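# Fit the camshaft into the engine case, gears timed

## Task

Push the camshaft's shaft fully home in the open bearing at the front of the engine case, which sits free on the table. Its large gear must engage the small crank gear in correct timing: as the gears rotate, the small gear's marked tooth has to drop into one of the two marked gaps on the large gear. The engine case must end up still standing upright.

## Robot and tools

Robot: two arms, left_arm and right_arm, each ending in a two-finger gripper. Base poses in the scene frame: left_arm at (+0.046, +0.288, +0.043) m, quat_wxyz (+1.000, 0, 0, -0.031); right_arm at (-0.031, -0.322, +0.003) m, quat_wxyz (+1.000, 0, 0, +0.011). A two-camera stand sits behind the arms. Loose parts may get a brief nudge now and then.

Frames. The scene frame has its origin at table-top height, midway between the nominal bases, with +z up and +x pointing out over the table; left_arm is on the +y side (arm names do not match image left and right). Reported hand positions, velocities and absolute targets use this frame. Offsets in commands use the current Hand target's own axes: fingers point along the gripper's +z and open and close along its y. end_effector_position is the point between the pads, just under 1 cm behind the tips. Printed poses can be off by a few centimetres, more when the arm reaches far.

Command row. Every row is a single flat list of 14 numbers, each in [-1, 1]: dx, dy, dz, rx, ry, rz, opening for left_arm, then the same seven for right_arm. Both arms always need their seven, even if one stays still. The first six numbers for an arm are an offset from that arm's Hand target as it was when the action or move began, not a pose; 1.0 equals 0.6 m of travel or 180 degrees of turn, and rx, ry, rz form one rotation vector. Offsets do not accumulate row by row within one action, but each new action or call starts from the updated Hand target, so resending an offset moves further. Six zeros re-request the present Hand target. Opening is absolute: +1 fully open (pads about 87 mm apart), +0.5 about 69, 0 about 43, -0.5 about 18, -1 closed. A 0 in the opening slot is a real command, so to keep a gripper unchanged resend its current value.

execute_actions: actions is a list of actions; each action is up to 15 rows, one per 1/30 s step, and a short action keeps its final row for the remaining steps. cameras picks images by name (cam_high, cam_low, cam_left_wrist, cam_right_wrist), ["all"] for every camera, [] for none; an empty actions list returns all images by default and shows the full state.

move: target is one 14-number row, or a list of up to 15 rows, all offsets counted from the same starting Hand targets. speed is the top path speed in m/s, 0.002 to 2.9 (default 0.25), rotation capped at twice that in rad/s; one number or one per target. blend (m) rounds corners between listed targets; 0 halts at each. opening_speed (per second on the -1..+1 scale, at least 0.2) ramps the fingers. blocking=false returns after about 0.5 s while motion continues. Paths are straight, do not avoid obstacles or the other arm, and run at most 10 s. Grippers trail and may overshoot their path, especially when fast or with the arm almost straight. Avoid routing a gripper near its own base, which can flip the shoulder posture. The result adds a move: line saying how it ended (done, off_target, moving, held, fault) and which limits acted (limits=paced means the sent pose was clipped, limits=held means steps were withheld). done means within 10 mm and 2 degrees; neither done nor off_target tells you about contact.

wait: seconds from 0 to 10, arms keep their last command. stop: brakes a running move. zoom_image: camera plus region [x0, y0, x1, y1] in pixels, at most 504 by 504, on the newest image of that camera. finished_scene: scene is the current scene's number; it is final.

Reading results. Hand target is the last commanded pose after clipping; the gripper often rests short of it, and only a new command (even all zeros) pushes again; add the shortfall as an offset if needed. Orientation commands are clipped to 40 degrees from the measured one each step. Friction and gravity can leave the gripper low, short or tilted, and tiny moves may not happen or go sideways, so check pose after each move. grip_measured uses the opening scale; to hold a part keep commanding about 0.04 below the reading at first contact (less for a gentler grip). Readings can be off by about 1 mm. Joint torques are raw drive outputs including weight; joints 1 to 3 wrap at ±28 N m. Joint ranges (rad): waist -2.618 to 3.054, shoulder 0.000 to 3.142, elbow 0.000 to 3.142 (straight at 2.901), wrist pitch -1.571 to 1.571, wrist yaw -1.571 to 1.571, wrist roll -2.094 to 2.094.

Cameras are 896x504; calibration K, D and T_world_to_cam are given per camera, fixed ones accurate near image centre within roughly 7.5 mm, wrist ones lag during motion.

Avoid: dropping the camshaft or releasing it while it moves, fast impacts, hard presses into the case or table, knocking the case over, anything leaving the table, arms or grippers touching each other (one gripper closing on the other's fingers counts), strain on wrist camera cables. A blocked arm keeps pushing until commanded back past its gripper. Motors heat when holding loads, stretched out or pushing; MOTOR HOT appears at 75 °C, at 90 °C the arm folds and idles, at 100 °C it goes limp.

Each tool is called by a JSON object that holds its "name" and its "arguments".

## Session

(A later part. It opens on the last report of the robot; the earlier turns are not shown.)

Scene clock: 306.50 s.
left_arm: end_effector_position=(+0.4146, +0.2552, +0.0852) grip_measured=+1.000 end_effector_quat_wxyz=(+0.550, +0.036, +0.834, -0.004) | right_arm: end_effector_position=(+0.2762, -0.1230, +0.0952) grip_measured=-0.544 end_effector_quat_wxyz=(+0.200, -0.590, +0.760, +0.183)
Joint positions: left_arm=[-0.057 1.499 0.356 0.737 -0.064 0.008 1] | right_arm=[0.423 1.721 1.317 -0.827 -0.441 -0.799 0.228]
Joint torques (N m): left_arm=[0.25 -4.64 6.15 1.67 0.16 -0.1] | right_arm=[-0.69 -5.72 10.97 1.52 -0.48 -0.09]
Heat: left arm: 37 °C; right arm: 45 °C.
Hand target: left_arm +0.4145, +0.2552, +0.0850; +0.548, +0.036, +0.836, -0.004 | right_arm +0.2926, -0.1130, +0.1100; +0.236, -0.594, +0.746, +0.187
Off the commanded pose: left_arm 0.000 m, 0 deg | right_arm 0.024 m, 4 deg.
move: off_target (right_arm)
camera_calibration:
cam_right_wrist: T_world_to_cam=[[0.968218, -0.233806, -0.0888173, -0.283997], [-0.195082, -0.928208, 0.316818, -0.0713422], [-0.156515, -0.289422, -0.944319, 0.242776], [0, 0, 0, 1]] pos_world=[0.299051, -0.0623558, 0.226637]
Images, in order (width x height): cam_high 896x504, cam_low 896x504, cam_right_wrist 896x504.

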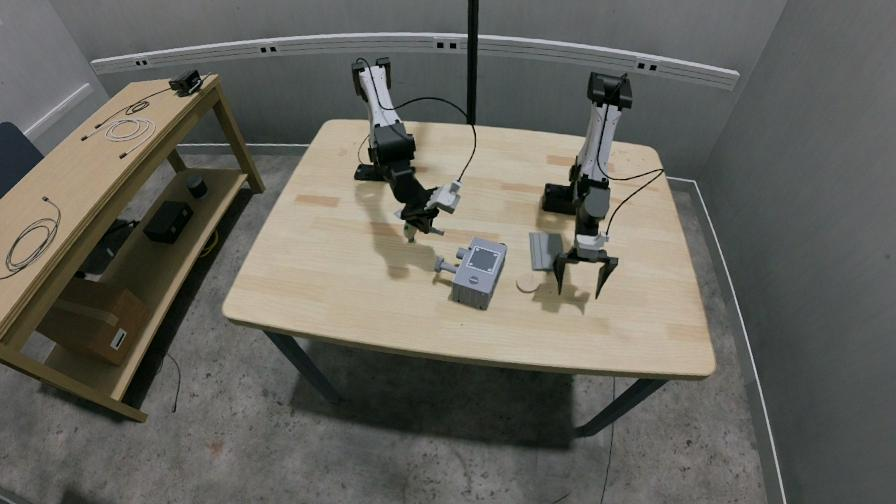

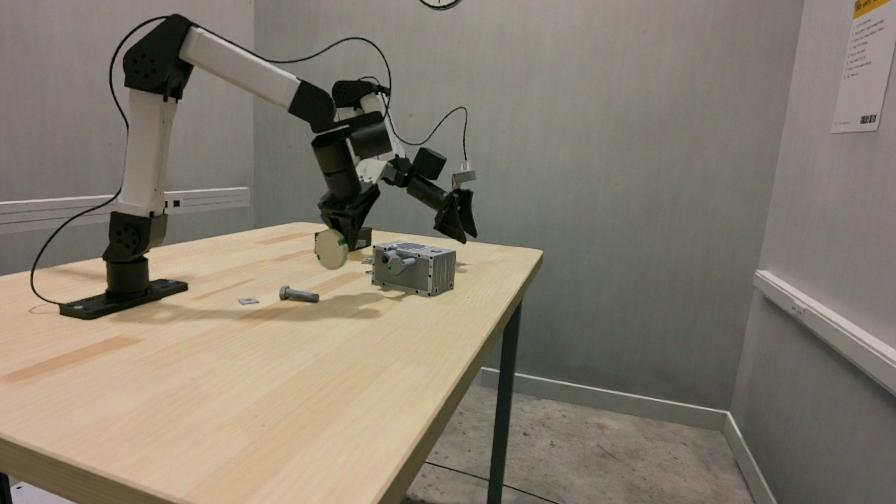

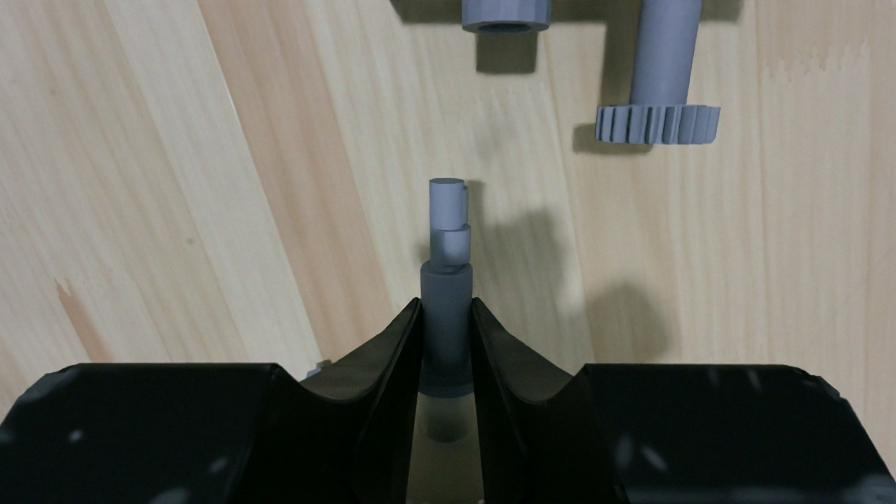

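{"name": "move", "arguments": {"target": [0,0,0,0,0,0,1,0.0027,-0.0243,0.0703,0,-0.02,0,-0.75], "speed": 0.08, "cameras": ["cam_high","cam_low","cam_right_wrist"]}}

{"name": "zoom_image", "arguments": {"camera": "cam_low", "region": [300, 180, 460, 310]}}

{"name": "zoom_image", "arguments": {"camera": "cam_high", "region": [400, 180, 540, 320]}}

Scene clock: 346.60 s.
left_arm: end_effector_position=(+0.4146, +0.2552, +0.0852) grip_measured=+1.000 end_effector_quat_wxyz=(+0.550, +0.036, +0.834, -0.004) | right_arm: end_effector_position=(+0.3049, -0.1009, +0.0683) grip_measured=-0.544 end_effector_quat_wxyz=(+0.237, -0.591, +0.746, +0.197)
Joint positions: left_arm=[-0.057 1.499 0.356 0.737 -0.064 0.008 1] | right_arm=[0.423 1.82 1.3 -0.639 -0.485 -0.792 0.228]
Joint torques (N m): left_arm=[0.24 -4.53 6.11 1.63 0.11 -0.09] | right_arm=[-0.51 -6.71 7.24 1.76 -0.5 0.1]
Motor temperatures (°C): left_arm=[22 32 32 38 23 22 23] | right_arm=[23 33 49 35 23 24 25]
Heat: left arm: 38 °C; right arm: 49 °C.
Hand target: left_arm +0.4145, +0.2552, +0.0850; +0.548, +0.036, +0.836, -0.004 | right_arm +0.3120, -0.0940, +0.0745; +0.259, -0.588, +0.738, +0.205
Off the commanded pose: left_arm 0.000 m, 0 deg | right_arm 0.012 m, 3 deg.
move: off_target (right_arm)
camera_calibration:
cam_right_wrist: T_world_to_cam=[[0.973918, -0.218511, -0.0611259, -0.311044], [-0.197774, -0.949564, 0.243337, -0.0330214], [-0.111215, -0.224901, -0.968014, 0.222574], [0, 0, 0, 1]] pos_world=[0.321154, -0.0492653, 0.204477]
Images, in order (width x height): cam_high 896x504, cam_low 896x504, cam_right_wrist 896x504.

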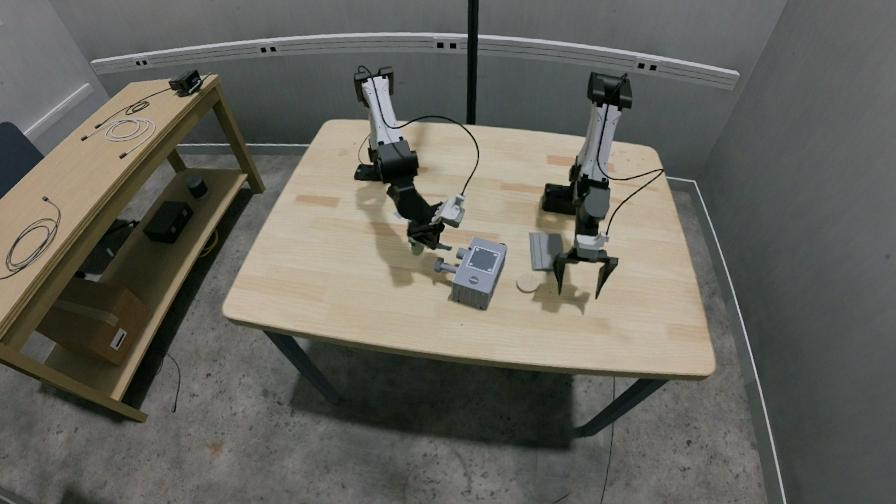

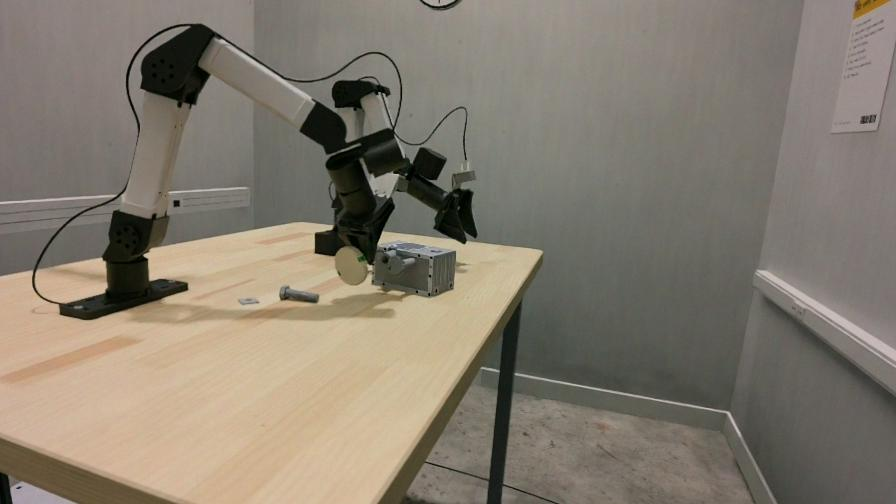

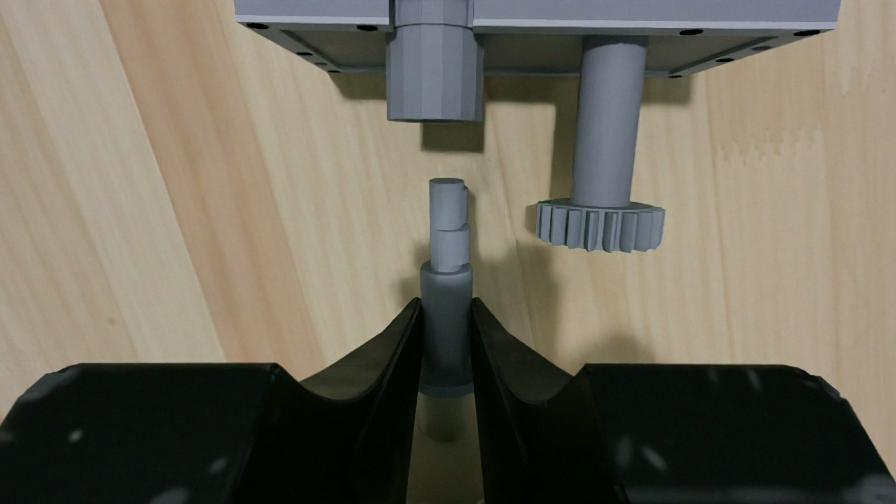

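Scaled by 3.150 from the camera's 896x504 image, which has a finer 1280x720 frame.

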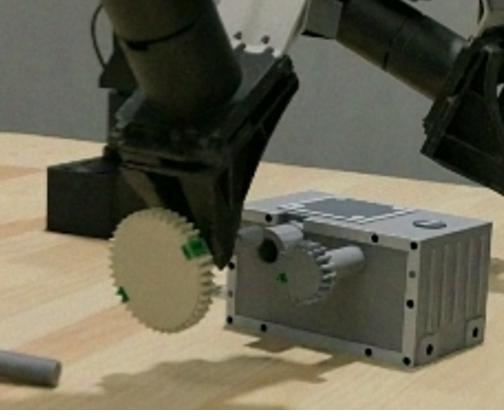

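Scaled by 3.600 from the camera's 896x504 image, which has a finer 1280x720 frame.

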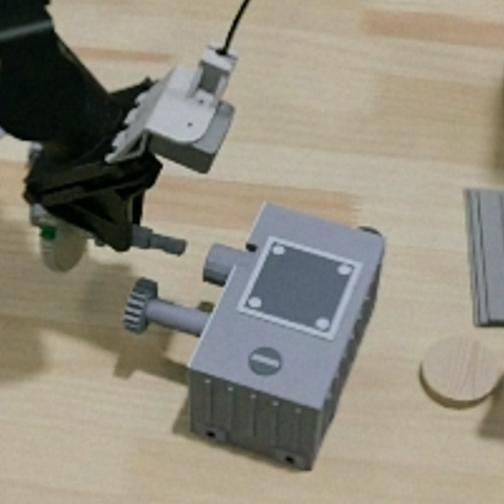

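{"name": "zoom_image", "arguments": {"camera": "cam_low", "region": [350, 225, 430, 275]}}

{"name": "zoom_image", "arguments": {"camera": "cam_high", "region": [410, 225, 490, 275]}}

Scaled by 6.300 from the camera's 896x504 image, which has a finer 1280x720 frame.

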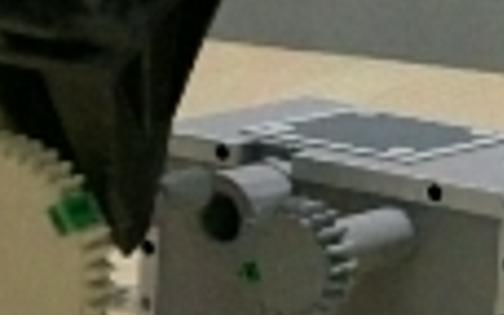

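Scaled by 6.300 from the camera's 896x504 image, which has a finer 1280x720 frame.

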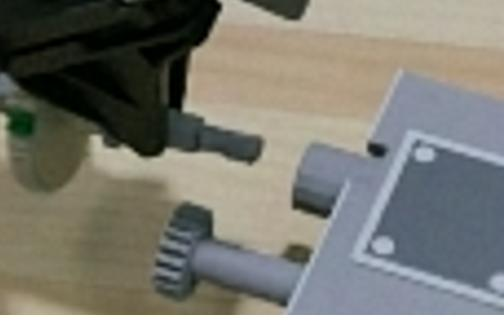

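{"name": "move", "arguments": {"target": [0,0,0,0,0,0,1,0.0133,0.0068,0.017,0,0,0,-0.75], "speed": 0.05, "cameras": ["cam_high","cam_low","cam_right_wrist"]}}

{"name": "zoom_image", "arguments": {"camera": "cam_low", "region": [350, 225, 430, 275]}}

{"name": "zoom_image", "arguments": {"camera": "cam_high", "region": [410, 225, 490, 275]}}

Scene clock: 395.63 s.
left_arm: end_effector_position=(+0.4146, +0.2552, +0.0852) grip_measured=+1.000 end_effector_quat_wxyz=(+0.550, +0.036, +0.834, -0.004) | right_arm: end_effector_position=(+0.3024, -0.1018, +0.0566) grip_measured=-0.544 end_effector_quat_wxyz=(+0.239, -0.588, +0.747, +0.197)
Joint positions: left_arm=[-0.057 1.499 0.356 0.737 -0.064 0.008 1] | right_arm=[0.423 1.82 1.25 -0.582 -0.485 -0.784 0.228]
Joint torques (N m): left_arm=[0.16 -4.53 6.15 1.63 0.15 -0.07] | right_arm=[0.09 -6.46 7.09 1.78 -0.46 0.12]
Motor temperatures (°C): left_arm=[22 32 32 38 23 22 23] | right_arm=[23 33 44 35 23 24 25]
Heat: left arm: 38 °C; right arm: 44 °C.
Hand target: left_arm +0.4145, +0.2552, +0.0850; +0.548, +0.036, +0.836, -0.004 | right_arm +0.3079, -0.0930, +0.0614; +0.259, -0.588, +0.739, +0.205
Off the commanded pose: left_arm 0.000 m, 0 deg | right_arm 0.012 m, 3 deg.
move: off_target (right_arm)
camera_calibration:
cam_right_wrist: T_world_to_cam=[[0.972568, -0.224472, -0.0610156, -0.309722], [-0.204091, -0.94928, 0.239195, -0.0292783], [-0.111613, -0.22018, -0.969053, 0.21141], [0, 0, 0, 1]] pos_world=[0.318846, -0.0507689, 0.192973]
Images, in order (width x height): cam_high 896x504, cam_low 896x504, cam_right_wrist 896x504.

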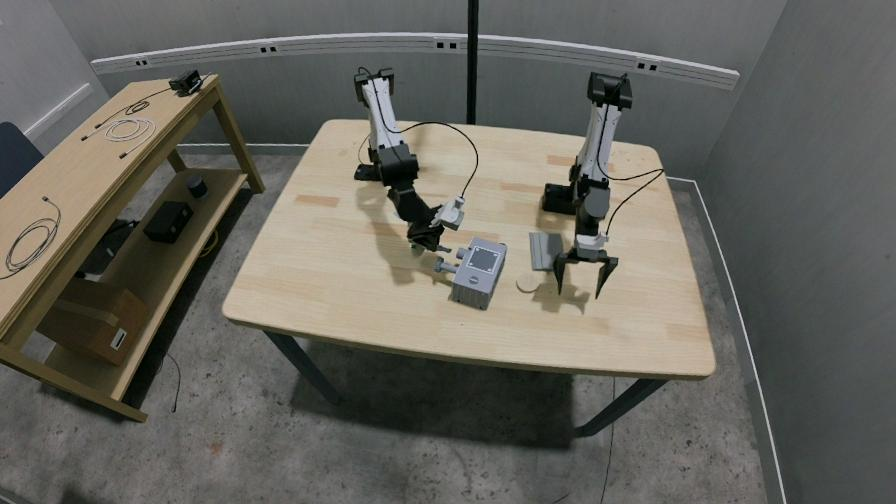

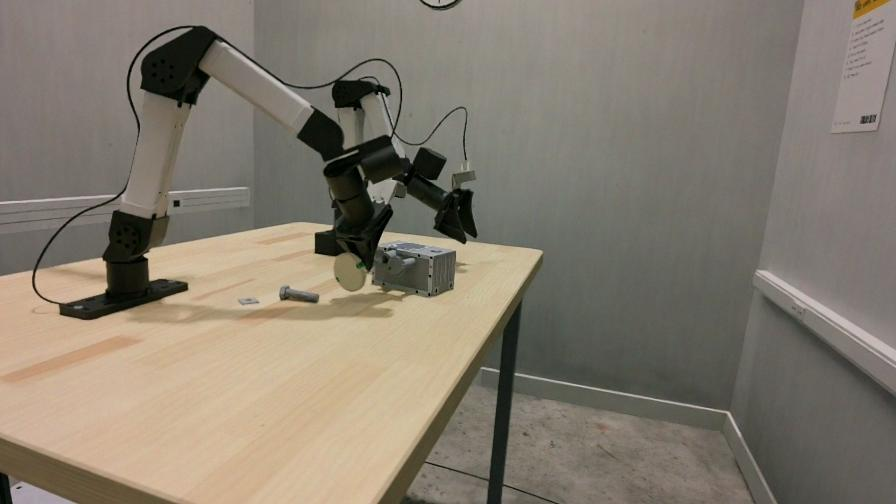

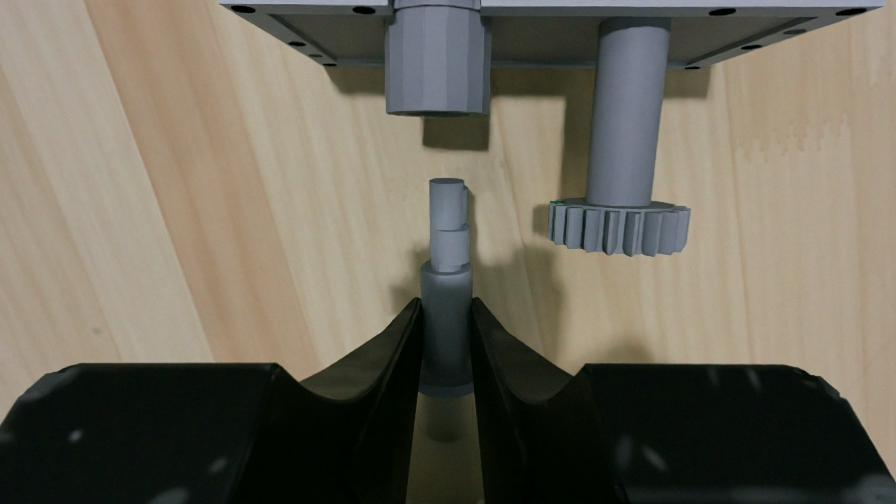

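Scaled by 6.300 from the camera's 896x504 image, which has a finer 1280x720 frame.

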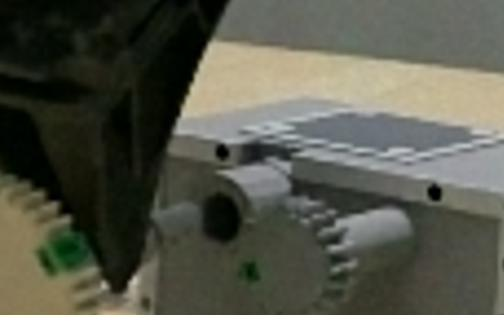

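Scaled by 6.300 from the camera's 896x504 image, which has a finer 1280x720 frame.

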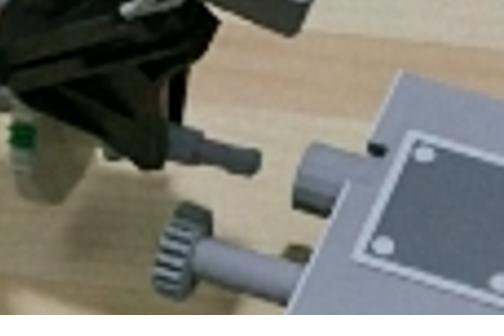

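{"name": "move", "arguments": {"target": [0,0,0,0,0,0,1,-0.0093,0.005,0.0149,0,0,0,-0.75], "speed": 0.05, "cameras": ["cam_high","cam_low","cam_right_wrist"]}}

{"name": "zoom_image", "arguments": {"camera": "cam_low", "region": [350, 225, 430, 275]}}

{"name": "zoom_image", "arguments": {"camera": "cam_high", "region": [410, 225, 490, 275]}}

Scene clock: 425.73 s.
left_arm: end_effector_position=(+0.4146, +0.2552, +0.0852) grip_measured=+1.000 end_effector_quat_wxyz=(+0.550, +0.036, +0.834, -0.004) | right_arm: end_effector_position=(+0.3004, -0.0913, +0.0528) grip_measured=-0.544 end_effector_quat_wxyz=(+0.239, -0.587, +0.746, +0.203)
Joint positions: left_arm=[-0.057 1.499 0.356 0.737 -0.064 0.008 1] | right_arm=[0.447 1.835 1.25 -0.556 -0.485 -0.757 0.228]
Joint torques (N m): left_arm=[0.12 -4.51 6.05 1.65 0.1 -0.11] | right_arm=[0.28 -6.54 7.43 1.81 -0.33 0.11]
Heat: left arm: 38 °C; right arm: 44 °C.
Hand target: left_arm +0.4145, +0.2552, +0.0850; +0.548, +0.036, +0.836, -0.004 | right_arm +0.3072, -0.0827, +0.0579; +0.259, -0.588, +0.739, +0.205
Off the commanded pose: left_arm 0.000 m, 0 deg | right_arm 0.012 m, 3 deg.
move: off_target (right_arm)
camera_calibration:
cam_right_wrist: T_world_to_cam=[[0.97266, -0.221766, -0.0689419, -0.305078], [-0.200439, -0.951576, 0.233082, -0.0198564], [-0.117293, -0.212891, -0.97001, 0.21223], [0, 0, 0, 1]] pos_world=[0.31765, -0.0413692, 0.189461]
Images, in order (width x height): cam_high 896x504, cam_low 896x504, cam_right_wrist 896x504.

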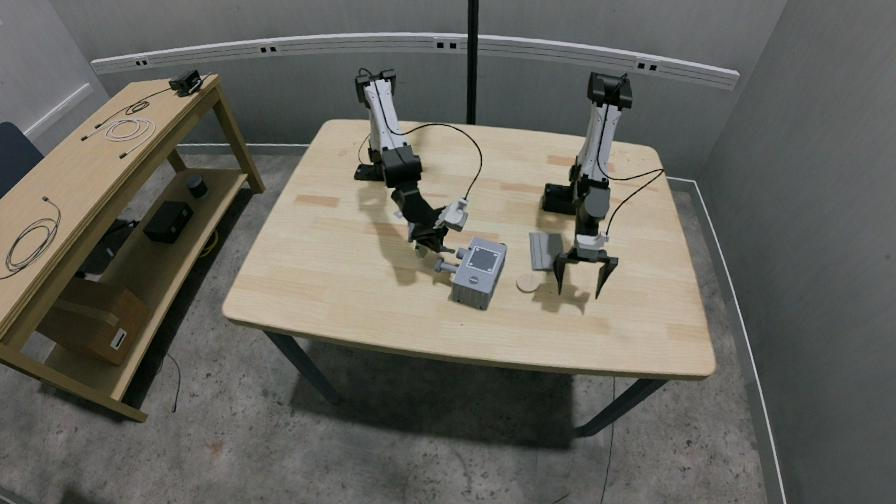

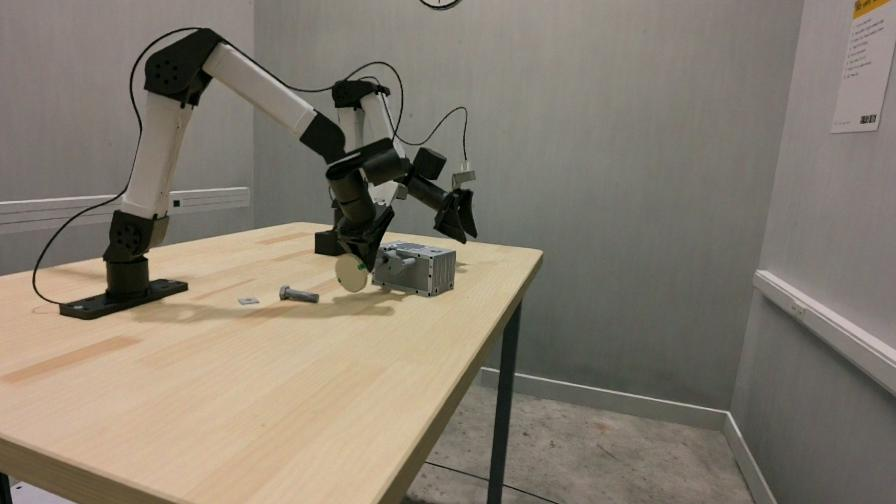

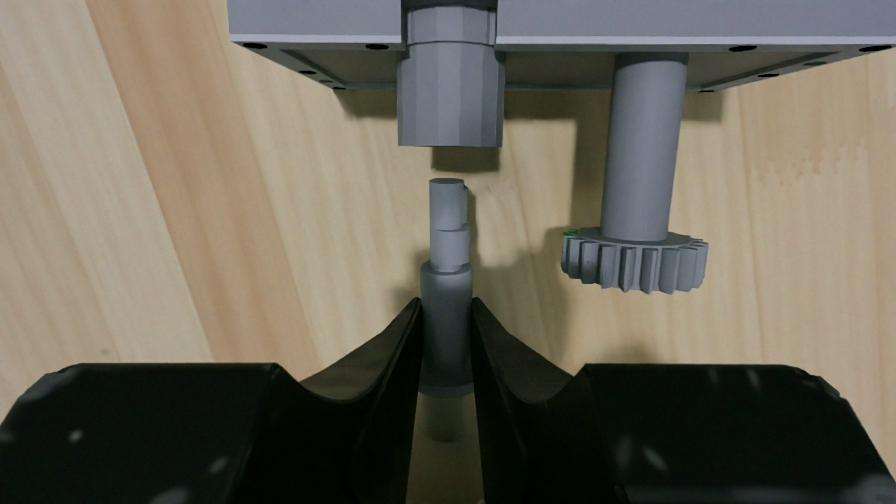

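Scaled by 6.300 from the camera's 896x504 image, which has a finer 1280x720 frame.

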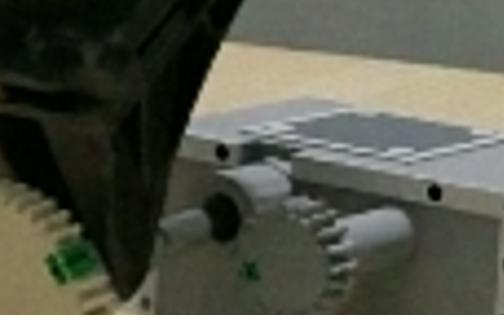

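Scaled by 6.300 from the camera's 896x504 image, which has a finer 1280x720 frame.

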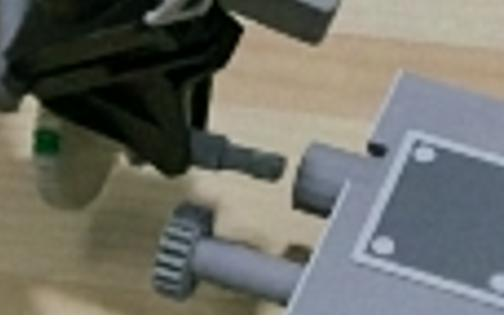

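{"name": "move", "arguments": {"target": [0,0,0,0,0,0,1,-0.0235,0,0.0188,0,0,0,-0.75], "speed": 0.04, "cameras": ["cam_high","cam_low","cam_right_wrist"]}}

{"name": "zoom_image", "arguments": {"camera": "cam_low", "region": [350, 225, 430, 275]}}

{"name": "zoom_image", "arguments": {"camera": "cam_high", "region": [410, 225, 490, 275]}}

Scene clock: 439.67 s.
left_arm: end_effector_position=(+0.4146, +0.2552, +0.0852) grip_measured=+1.000 end_effector_quat_wxyz=(+0.550, +0.036, +0.834, -0.004) | right_arm: end_effector_position=(+0.2919, -0.0789, +0.0421) grip_measured=-0.544 end_effector_quat_wxyz=(+0.221, -0.586, +0.750, +0.210)
Joint positions: left_arm=[-0.057 1.499 0.356 0.737 -0.064 0.008 1] | right_arm=[0.484 1.869 1.257 -0.55 -0.48 -0.72 0.228]
Joint torques (N m): left_arm=[0.31 -4.44 6.09 1.66 0.13 -0.11] | right_arm=[0.29 -6.74 10.97 1.79 -0.2 0.11]
Heat: left arm: 38 °C; right arm: 44 °C.
Hand target: left_arm +0.4145, +0.2552, +0.0850; +0.548, +0.036, +0.836, -0.004 | right_arm +0.3113, -0.0650, +0.0580; +0.259, -0.588, +0.738, +0.205
Off the commanded pose: left_arm 0.000 m, 0 deg | right_arm 0.029 m, 5 deg.
move: off_target (right_arm)
camera_calibration:
cam_right_wrist: T_world_to_cam=[[0.970437, -0.218067, -0.10344, -0.2924], [-0.186878, -0.950108, 0.249745, -0.0117474], [-0.15274, -0.223031, -0.962771, 0.212789], [0, 0, 0, 1]] pos_world=[0.314062, -0.0274655, 0.177555]
Images, in order (width x height): cam_high 896x504, cam_low 896x504, cam_right_wrist 896x504.

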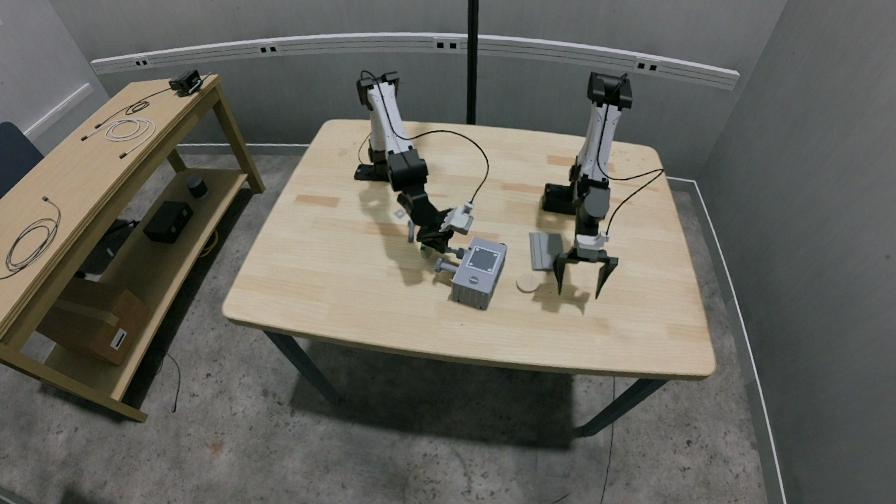

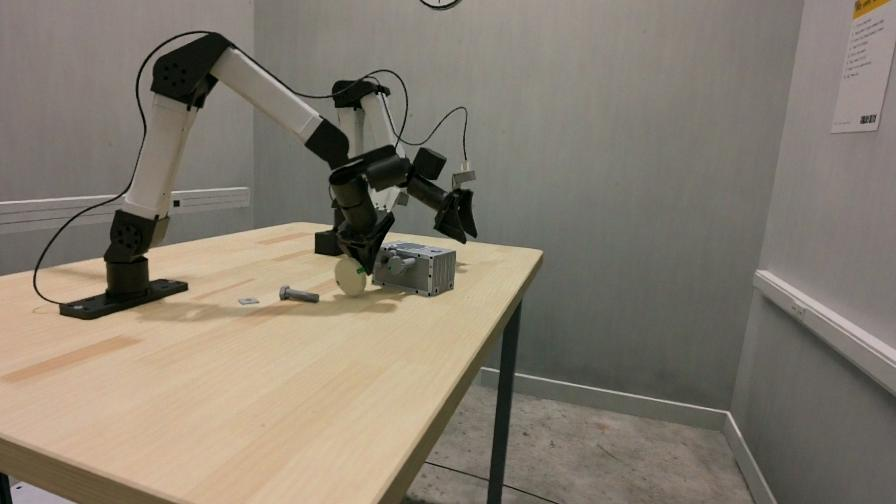

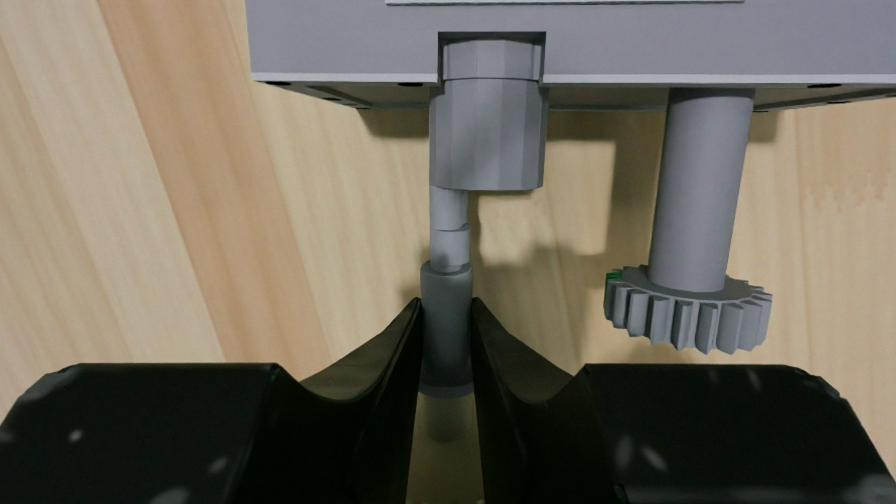

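Scaled by 6.300 from the camera's 896x504 image, which has a finer 1280x720 frame.

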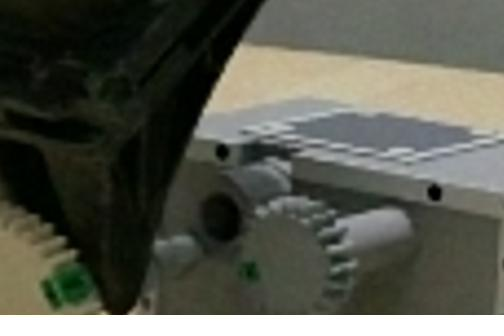

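Scaled by 6.300 from the camera's 896x504 image, which has a finer 1280x720 frame.

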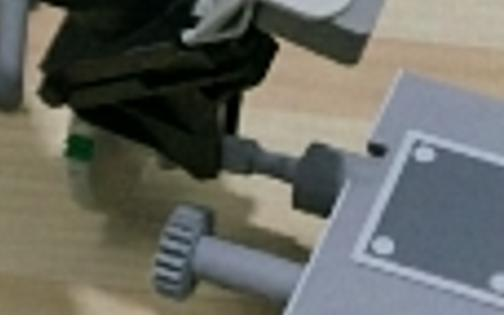

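{"name": "move", "arguments": {"target": [0,0,0,0,0,0,1,0.0235,0,-0.0188,0,0,0,-0.75], "speed": 0.05}}

Scene clock: 451.00 s.
left_arm: end_effector_position=(+0.4146, +0.2552, +0.0852) grip_measured=+1.000 end_effector_quat_wxyz=(+0.550, +0.036, +0.834, -0.004) | right_arm: end_effector_position=(+0.2989, -0.0875, +0.0421) grip_measured=-0.544 end_effector_quat_wxyz=(+0.226, -0.584, +0.753, +0.205)
Joint positions: left_arm=[-0.057 1.499 0.356 0.737 -0.064 0.008 1] | right_arm=[0.458 1.869 1.257 -0.55 -0.48 -0.738 0.228]
Joint torques (N m): left_arm=[0.2 -4.44 6.13 1.64 0.14 -0.06] | right_arm=[-0.55 -9.44 6.64 1.69 -0.36 -0.12]
Heat: left arm: 38 °C; right arm: 44 °C.
Hand target: left_arm +0.4145, +0.2552, +0.0850; +0.548, +0.036, +0.836, -0.004 | right_arm +0.3073, -0.0827, +0.0580; +0.259, -0.588, +0.739, +0.205
Off the commanded pose: left_arm 0.000 m, 0 deg | right_arm 0.019 m, 4 deg.
move: off_target (right_arm)

{"name": "move", "arguments": {"target": [0,0,0,0,0,0,1,-0.0087,-0.008,-0.0187,0,0,0,-0.75], "speed": 0.05}}

Scene clock: 458.90 s.
left_arm: end_effector_position=(+0.4146, +0.2552, +0.0852) grip_measured=+1.000 end_effector_quat_wxyz=(+0.550, +0.036, +0.834, -0.004) | right_arm: end_effector_position=(+0.2981, -0.0942, +0.0407) grip_measured=-0.544 end_effector_quat_wxyz=(+0.219, -0.584, +0.755, +0.204)
Joint positions: left_arm=[-0.057 1.499 0.356 0.737 -0.064 0.008 1] | right_arm=[0.445 1.869 1.257 -0.57 -0.48 -0.753 0.228]
Joint torques (N m): left_arm=[0.1 -4.55 6.2 1.61 0.12 -0.11] | right_arm=[-0.69 -10.14 10.3 1.31 -0.44 -0.08]
Heat: left arm: 38 °C; right arm: 43 °C.
Hand target: left_arm +0.4145, +0.2552, +0.0850; +0.548, +0.036, +0.836, -0.004 | right_arm +0.3113, -0.0866, +0.0700; +0.259, -0.588, +0.739, +0.205
Off the commanded pose: left_arm 0.000 m, 0 deg | right_arm 0.033 m, 5 deg.
move: off_target (right_arm)

{"name": "move", "arguments": {"target": [0,0,0,0,0,0,1,-0.0208,0,-0.026,0,0,0,-0.75], "speed": 0.08}}

Scene clock: 469.93 s.
left_arm: end_effector_position=(+0.4146, +0.2552, +0.0852) grip_measured=+1.000 end_effector_quat_wxyz=(+0.550, +0.036, +0.834, -0.004) | right_arm: end_effector_position=(+0.2991, -0.0937, +0.0616) grip_measured=-0.544 end_effector_quat_wxyz=(+0.220, -0.584, +0.754, +0.204)
Joint positions: left_arm=[-0.057 1.499 0.356 0.737 -0.064 0.008 1] | right_arm=[0.445 1.845 1.312 -0.648 -0.48 -0.754 0.228]
Joint torques (N m): left_arm=[0.21 -4.51 6.22 1.62 0.17 -0.07] | right_arm=[-0.7 -9.68 10.65 1.28 -0.44 -0.09]
Heat: left arm: 38 °C; right arm: 44 °C.
Hand target: left_arm +0.4145, +0.2552, +0.0850; +0.548, +0.036, +0.836, -0.004 | right_arm +0.3113, -0.0866, +0.0900; +0.259, -0.588, +0.739, +0.205
Off the commanded pose: left_arm 0.000 m, 0 deg | right_arm 0.032 m, 5 deg.
move: off_target (right_arm)

{"name": "move", "arguments": {"target": [[0,0,0,0,0,0,1,0.052,0,-0.0417,0,0,0,-0.75],[0,0,0,0,0,0,1,0.01,0,-0.008,0,0,0,-0.75]], "speed": 0.06}}

Scene clock: 485.90 s.
left_arm: end_effector_position=(+0.4146, +0.2552, +0.0852) grip_measured=+1.000 end_effector_quat_wxyz=(+0.550, +0.036, +0.834, -0.004) | right_arm: end_effector_position=(+0.2931, -0.1037, +0.0756) grip_measured=-0.544 end_effector_quat_wxyz=(+0.228, -0.587, +0.748, +0.212)
Joint positions: left_arm=[-0.057 1.499 0.356 0.737 -0.064 0.008 1] | right_arm=[0.418 1.79 1.294 -0.685 -0.512 -0.789 0.228]
Joint torques (N m): left_arm=[0.03 -4.6 6.22 1.67 0.13 -0.11] | right_arm=[0.17 -6.26 10.88 1.61 -0.21 0.1]
Motor temperatures (°C): left_arm=[22 32 32 38 22 22 23] | right_arm=[23 39 46 35 23 24 25]
Heat: left arm: 38 °C; right arm: 46 °C.
Hand target: left_arm +0.4145, +0.2552, +0.0850; +0.548, +0.036, +0.836, -0.004 | right_arm +0.3095, -0.0940, +0.0900; +0.259, -0.588, +0.739, +0.205
Off the commanded pose: left_arm 0.000 m, 0 deg | right_arm 0.024 m, 4 deg.
move: off_target (right_arm)

{"name": "move", "arguments": {"target": [0,0,0,0,0,0,1,0.0062,-0.0072,0.0442,0,0,0,-0.75], "speed": 0.06}}

Scene clock: 498.53 s.
left_arm: end_effector_position=(+0.4146, +0.2552, +0.0852) grip_measured=+1.000 end_effector_quat_wxyz=(+0.550, +0.036, +0.834, -0.004) | right_arm: end_effector_position=(+0.3025, -0.0914, +0.0558) grip_measured=-0.544 end_effector_quat_wxyz=(+0.229, -0.586, +0.748, +0.211)
Joint positions: left_arm=[-0.057 1.499 0.356 0.737 -0.064 0.008 1] | right_arm=[0.438 1.856 1.294 -0.604 -0.503 -0.766 0.228]
Joint torques (N m): left_arm=[0.2 -4.48 6.06 1.65 0.16 -0.11] | right_arm=[0.28 -6.78 9.47 1.76 -0.19 0.12]
Heat: left arm: 38 °C; right arm: 48 °C.
Hand target: left_arm +0.4145, +0.2552, +0.0850; +0.548, +0.036, +0.836, -0.004 | right_arm +0.3168, -0.0817, +0.0670; +0.259, -0.588, +0.739, +0.205
Off the commanded pose: left_arm 0.000 m, 0 deg | right_arm 0.021 m, 4 deg.
move: off_target (right_arm)

{"name": "move", "arguments": {"target": [0,0,0,0,0,0,1,-0.0185,0.0025,0.0015,0,0,0,-0.75], "speed": 0.04}}

Scene clock: 506.13 s.
left_arm: end_effector_position=(+0.4146, +0.2552, +0.0852) grip_measured=+1.000 end_effector_quat_wxyz=(+0.550, +0.036, +0.834, -0.004) | right_arm: end_effector_position=(+0.3030, -0.0824, +0.0592) grip_measured=-0.544 end_effector_quat_wxyz=(+0.231, -0.587, +0.747, +0.211)
Joint positions: left_arm=[-0.057 1.499 0.356 0.737 -0.064 0.008 1] | right_arm=[0.459 1.863 1.315 -0.604 -0.494 -0.744 0.228]
Joint torques (N m): left_arm=[0.12 -4.51 6.2 1.69 0.13 -0.09] | right_arm=[0.29 -6.76 10.8 1.58 -0.18 0.11]
Heat: left arm: 38 °C; right arm: 48 °C.
Hand target: left_arm +0.4145, +0.2552, +0.0850; +0.548, +0.036, +0.836, -0.004 | right_arm +0.3173, -0.0723, +0.0731; +0.259, -0.588, +0.738, +0.205
Off the commanded pose: left_arm 0.000 m, 0 deg | right_arm 0.022 m, 3 deg.
move: off_target (right_arm)

{"name": "move", "arguments": {"target": [0,0,0,0,0,0,1,0.0118,0,0.0065,0,0,0,-0.75], "speed": 0.04, "cameras": ["cam_low","cam_high","cam_right_wrist"]}}

{"name": "zoom_image", "arguments": {"camera": "cam_low", "region": [350, 225, 430, 275]}}

{"name": "zoom_image", "arguments": {"camera": "cam_high", "region": [410, 225, 490, 275]}}

Scene clock: 523.90 s.
left_arm: end_effector_position=(+0.4146, +0.2552, +0.0852) grip_measured=+1.000 end_effector_quat_wxyz=(+0.550, +0.036, +0.834, -0.004) | right_arm: end_effector_position=(+0.3046, -0.0816, +0.0597) grip_measured=-0.544 end_effector_quat_wxyz=(+0.235, -0.587, +0.746, +0.210)
Joint positions: left_arm=[-0.057 1.499 0.356 0.737 -0.064 0.008 1] | right_arm=[0.459 1.863 1.315 -0.596 -0.494 -0.744 0.228]
Joint torques (N m): left_arm=[0.09 -4.45 6.17 1.69 0.14 -0.1] | right_arm=[-0.21 -6.52 8.25 1.81 -0.21 0.04]
Heat: left arm: 38 °C; right arm: 48 °C.
Hand target: left_arm +0.4145, +0.2552, +0.0850; +0.548, +0.036, +0.836, -0.004 | right_arm +0.3167, -0.0753, +0.0657; +0.259, -0.588, +0.738, +0.205
Off the commanded pose: left_arm 0.000 m, 0 deg | right_arm 0.015 m, 3 deg.
move: off_target (right_arm)
camera_calibration:
cam_right_wrist: T_world_to_cam=[[0.97268, -0.216382, -0.0840951, -0.305224], [-0.192439, -0.954153, 0.229256, -0.0137505], [-0.129846, -0.206809, -0.969727, 0.225797], [0, 0, 0, 1]] pos_world=[0.323558, -0.032468, 0.196446]
Images, in order (width x height): cam_high 896x504, cam_low 896x504, cam_right_wrist 896x504.

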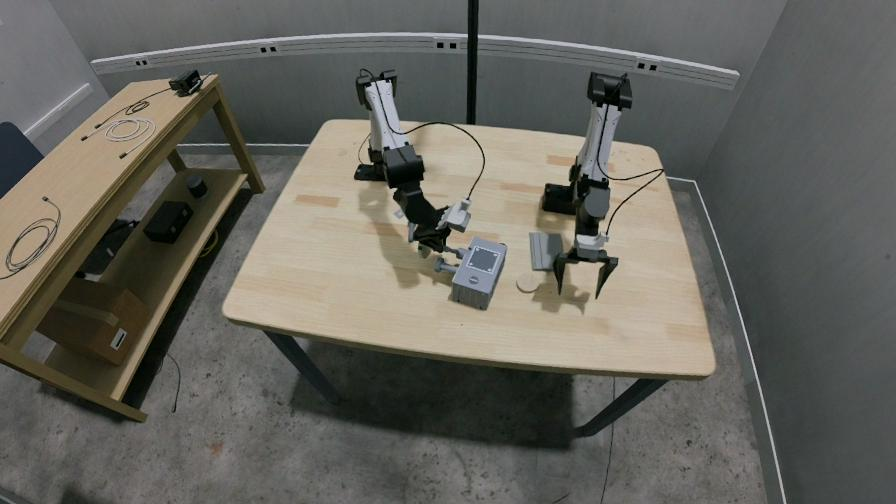

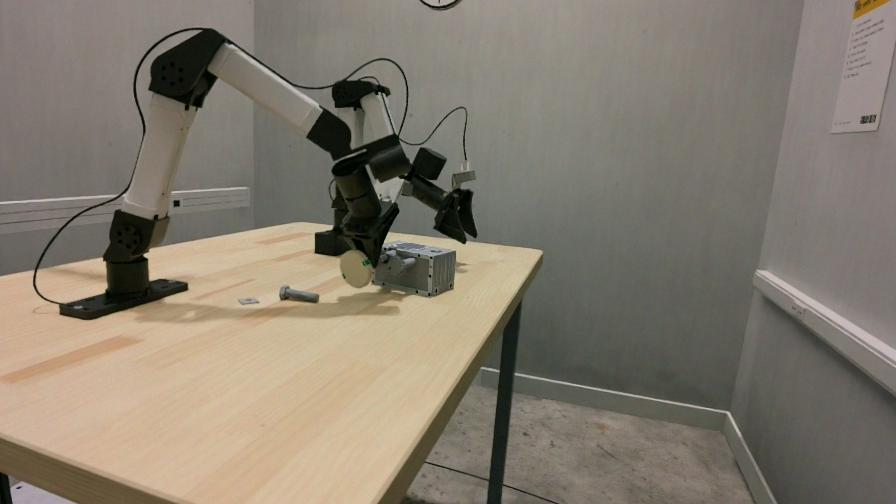

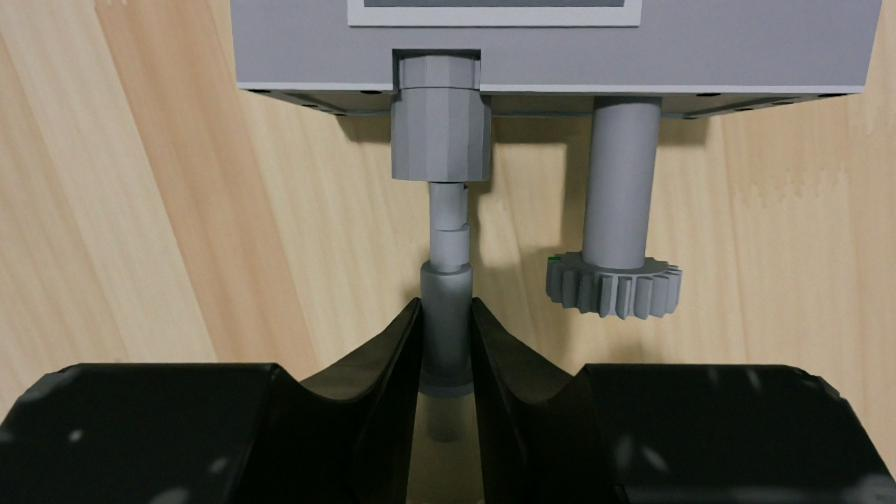

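Scaled by 6.300 from the camera's 896x504 image, which has a finer 1280x720 frame.

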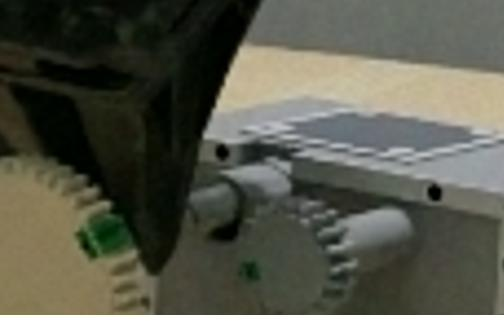

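Scaled by 6.300 from the camera's 896x504 image, which has a finer 1280x720 frame.

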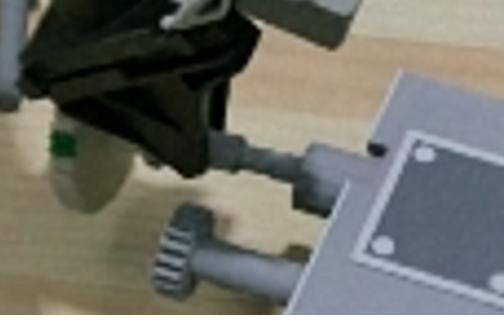

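{"name": "move", "arguments": {"target": [0,0,0,0,0,0,1,0.0115,0.0025,0.0065,0,0,0,-0.75], "speed": 0.04}}

Scene clock: 529.77 s.
left_arm: end_effector_position=(+0.4146, +0.2552, +0.0852) grip_measured=+1.000 end_effector_quat_wxyz=(+0.550, +0.036, +0.834, -0.004) | right_arm: end_effector_position=(+0.3051, -0.0815, +0.0553) grip_measured=-0.544 end_effector_quat_wxyz=(+0.239, -0.587, +0.745, +0.209)
Joint positions: left_arm=[-0.057 1.499 0.356 0.737 -0.064 0.008 1] | right_arm=[0.459 1.863 1.294 -0.566 -0.493 -0.744 0.228]
Joint torques (N m): left_arm=[0.12 -4.62 6.13 1.66 0.12 -0.09] | right_arm=[-0.49 -6.6 7.13 1.8 -0.23 0]
Heat: left arm: 38 °C; right arm: 48 °C.
Hand target: left_arm +0.4145, +0.2552, +0.0850; +0.548, +0.036, +0.836, -0.004 | right_arm +0.3146, -0.0779, +0.0583; +0.259, -0.588, +0.739, +0.205
Off the commanded pose: left_arm 0.000 m, 0 deg | right_arm 0.011 m, 2 deg.
move: off_target (right_arm)

{"name": "move", "arguments": {"target": [0,0,0,0,0,0,1,0.005,0.0085,0.0005,0,0,0,-0.75], "speed": 0.04}}

Scene clock: 564.27 s.
left_arm: end_effector_position=(+0.4146, +0.2552, +0.0852) grip_measured=+1.000 end_effector_quat_wxyz=(+0.550, +0.036, +0.834, -0.004) | right_arm: end_effector_position=(+0.3000, -0.0842, +0.0470) grip_measured=-0.544 end_effector_quat_wxyz=(+0.233, -0.587, +0.747, +0.210)
Joint positions: left_arm=[-0.057 1.499 0.356 0.737 -0.064 0.008 1] | right_arm=[0.459 1.863 1.263 -0.549 -0.493 -0.744 0.228]
Joint torques (N m): left_arm=[0.01 -4.51 6.43 1.61 0.1 -0.07] | right_arm=[-0.13 -7.88 7.06 1.77 -0.21 0.05]
Heat: left arm: 38 °C; right arm: 46 °C.
Hand target: left_arm +0.4145, +0.2552, +0.0850; +0.548, +0.036, +0.836, -0.004 | right_arm +0.3092, -0.0788, +0.0563; +0.259, -0.588, +0.738, +0.205
Off the commanded pose: left_arm 0.000 m, 0 deg | right_arm 0.014 m, 3 deg.
move: off_target (right_arm)

{"name": "move", "arguments": {"target": [0,0,0,0,0,0,1,-0.0172,-0.0098,-0.0083,0,0,0,-0.75], "speed": 0.04}}

Scene clock: 576.53 s.
left_arm: end_effector_position=(+0.4146, +0.2552, +0.0852) grip_measured=+1.000 end_effector_quat_wxyz=(+0.550, +0.036, +0.834, -0.004) | right_arm: end_effector_position=(+0.3048, -0.0817, +0.0537) grip_measured=-0.544 end_effector_quat_wxyz=(+0.239, -0.587, +0.744, +0.209)
Joint positions: left_arm=[-0.057 1.499 0.356 0.737 -0.064 0.008 1] | right_arm=[0.459 1.863 1.287 -0.558 -0.493 -0.744 0.228]
Joint torques (N m): left_arm=[0.2 -4.42 6.15 1.69 0.15 -0.11] | right_arm=[-0.12 -6.8 10.67 1.38 -0.21 0.05]
Heat: left arm: 38 °C; right arm: 44 °C.
Hand target: left_arm +0.4145, +0.2552, +0.0850; +0.548, +0.036, +0.836, -0.004 | right_arm +0.3160, -0.0753, +0.0666; +0.259, -0.588, +0.739, +0.205
Off the commanded pose: left_arm 0.000 m, 0 deg | right_arm 0.018 m, 2 deg.
move: off_target (right_arm)

{"name": "move", "arguments": {"target": [0,0,0,0,0,0,1,-0.0098,0.0067,0.009,0,0,0,-0.75], "speed": 0.04, "cameras": ["cam_low","cam_high","cam_right_wrist"]}}

{"name": "zoom_image", "arguments": {"camera": "cam_low", "region": [350, 225, 430, 275]}}

Scene clock: 595.07 s.
left_arm: end_effector_position=(+0.4146, +0.2552, +0.0852) grip_measured=+1.000 end_effector_quat_wxyz=(+0.550, +0.036, +0.834, -0.004) | right_arm: end_effector_position=(+0.3015, -0.0767, +0.0530) grip_measured=-0.544 end_effector_quat_wxyz=(+0.235, -0.587, +0.746, +0.209)
Joint positions: left_arm=[-0.057 1.499 0.356 0.737 -0.064 0.008 1] | right_arm=[0.476 1.867 1.29 -0.558 -0.486 -0.726 0.228]
Joint torques (N m): left_arm=[0.16 -4.66 6.13 1.62 0.13 -0.07] | right_arm=[0.38 -6.64 10.77 1.54 -0.18 0.11]
Heat: left arm: 38 °C; right arm: 47 °C.
Hand target: left_arm +0.4145, +0.2552, +0.0850; +0.548, +0.036, +0.836, -0.004 | right_arm +0.3139, -0.0667, +0.0660; +0.259, -0.588, +0.739, +0.205
Off the commanded pose: left_arm 0.000 m, 0 deg | right_arm 0.021 m, 3 deg.
move: off_target (right_arm)
camera_calibration:
cam_right_wrist: T_world_to_cam=[[0.97258, -0.21738, -0.0826653, -0.301783], [-0.193743, -0.953934, 0.229071, -0.00771657], [-0.128653, -0.206774, -0.969893, 0.219536], [0, 0, 0, 1]] pos_world=[0.320257, -0.0275684, 0.189747]
Images, in order (width x height): cam_high 896x504, cam_low 896x504, cam_right_wrist 896x504.

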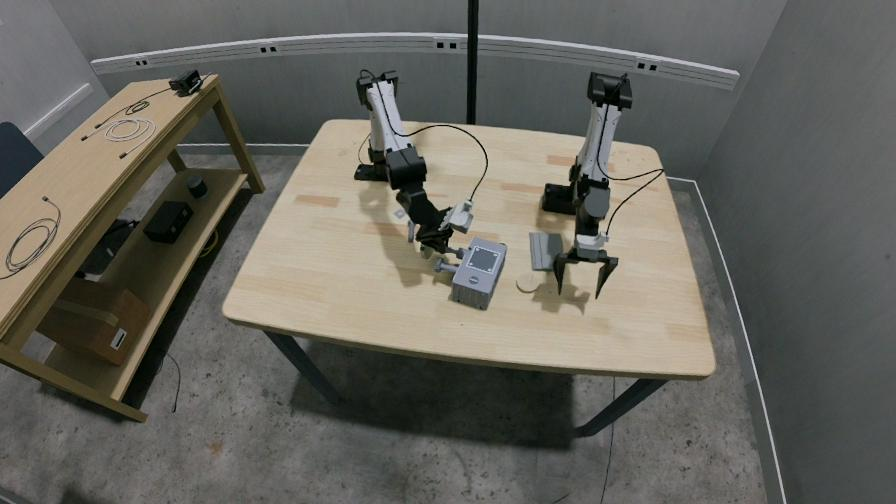

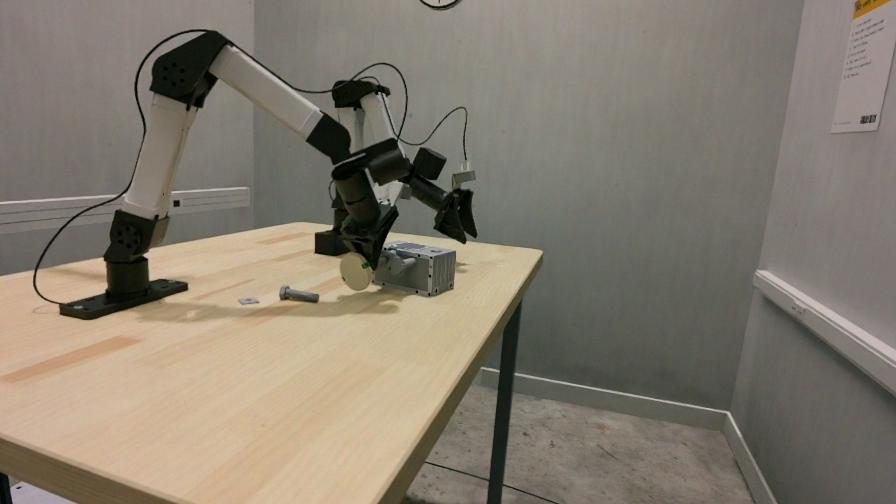

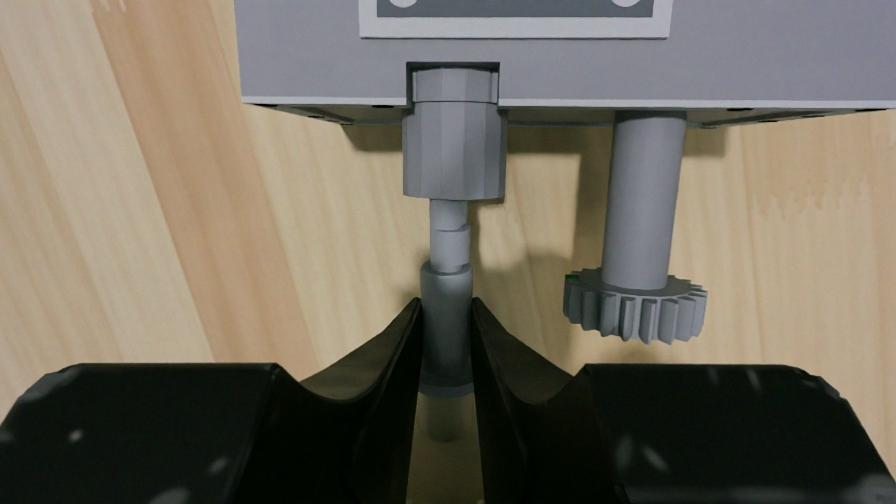

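Scaled by 6.300 from the camera's 896x504 image, which has a finer 1280x720 frame.

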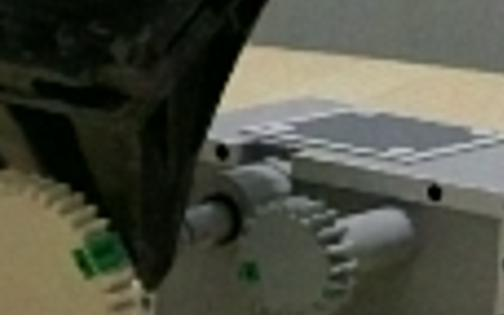

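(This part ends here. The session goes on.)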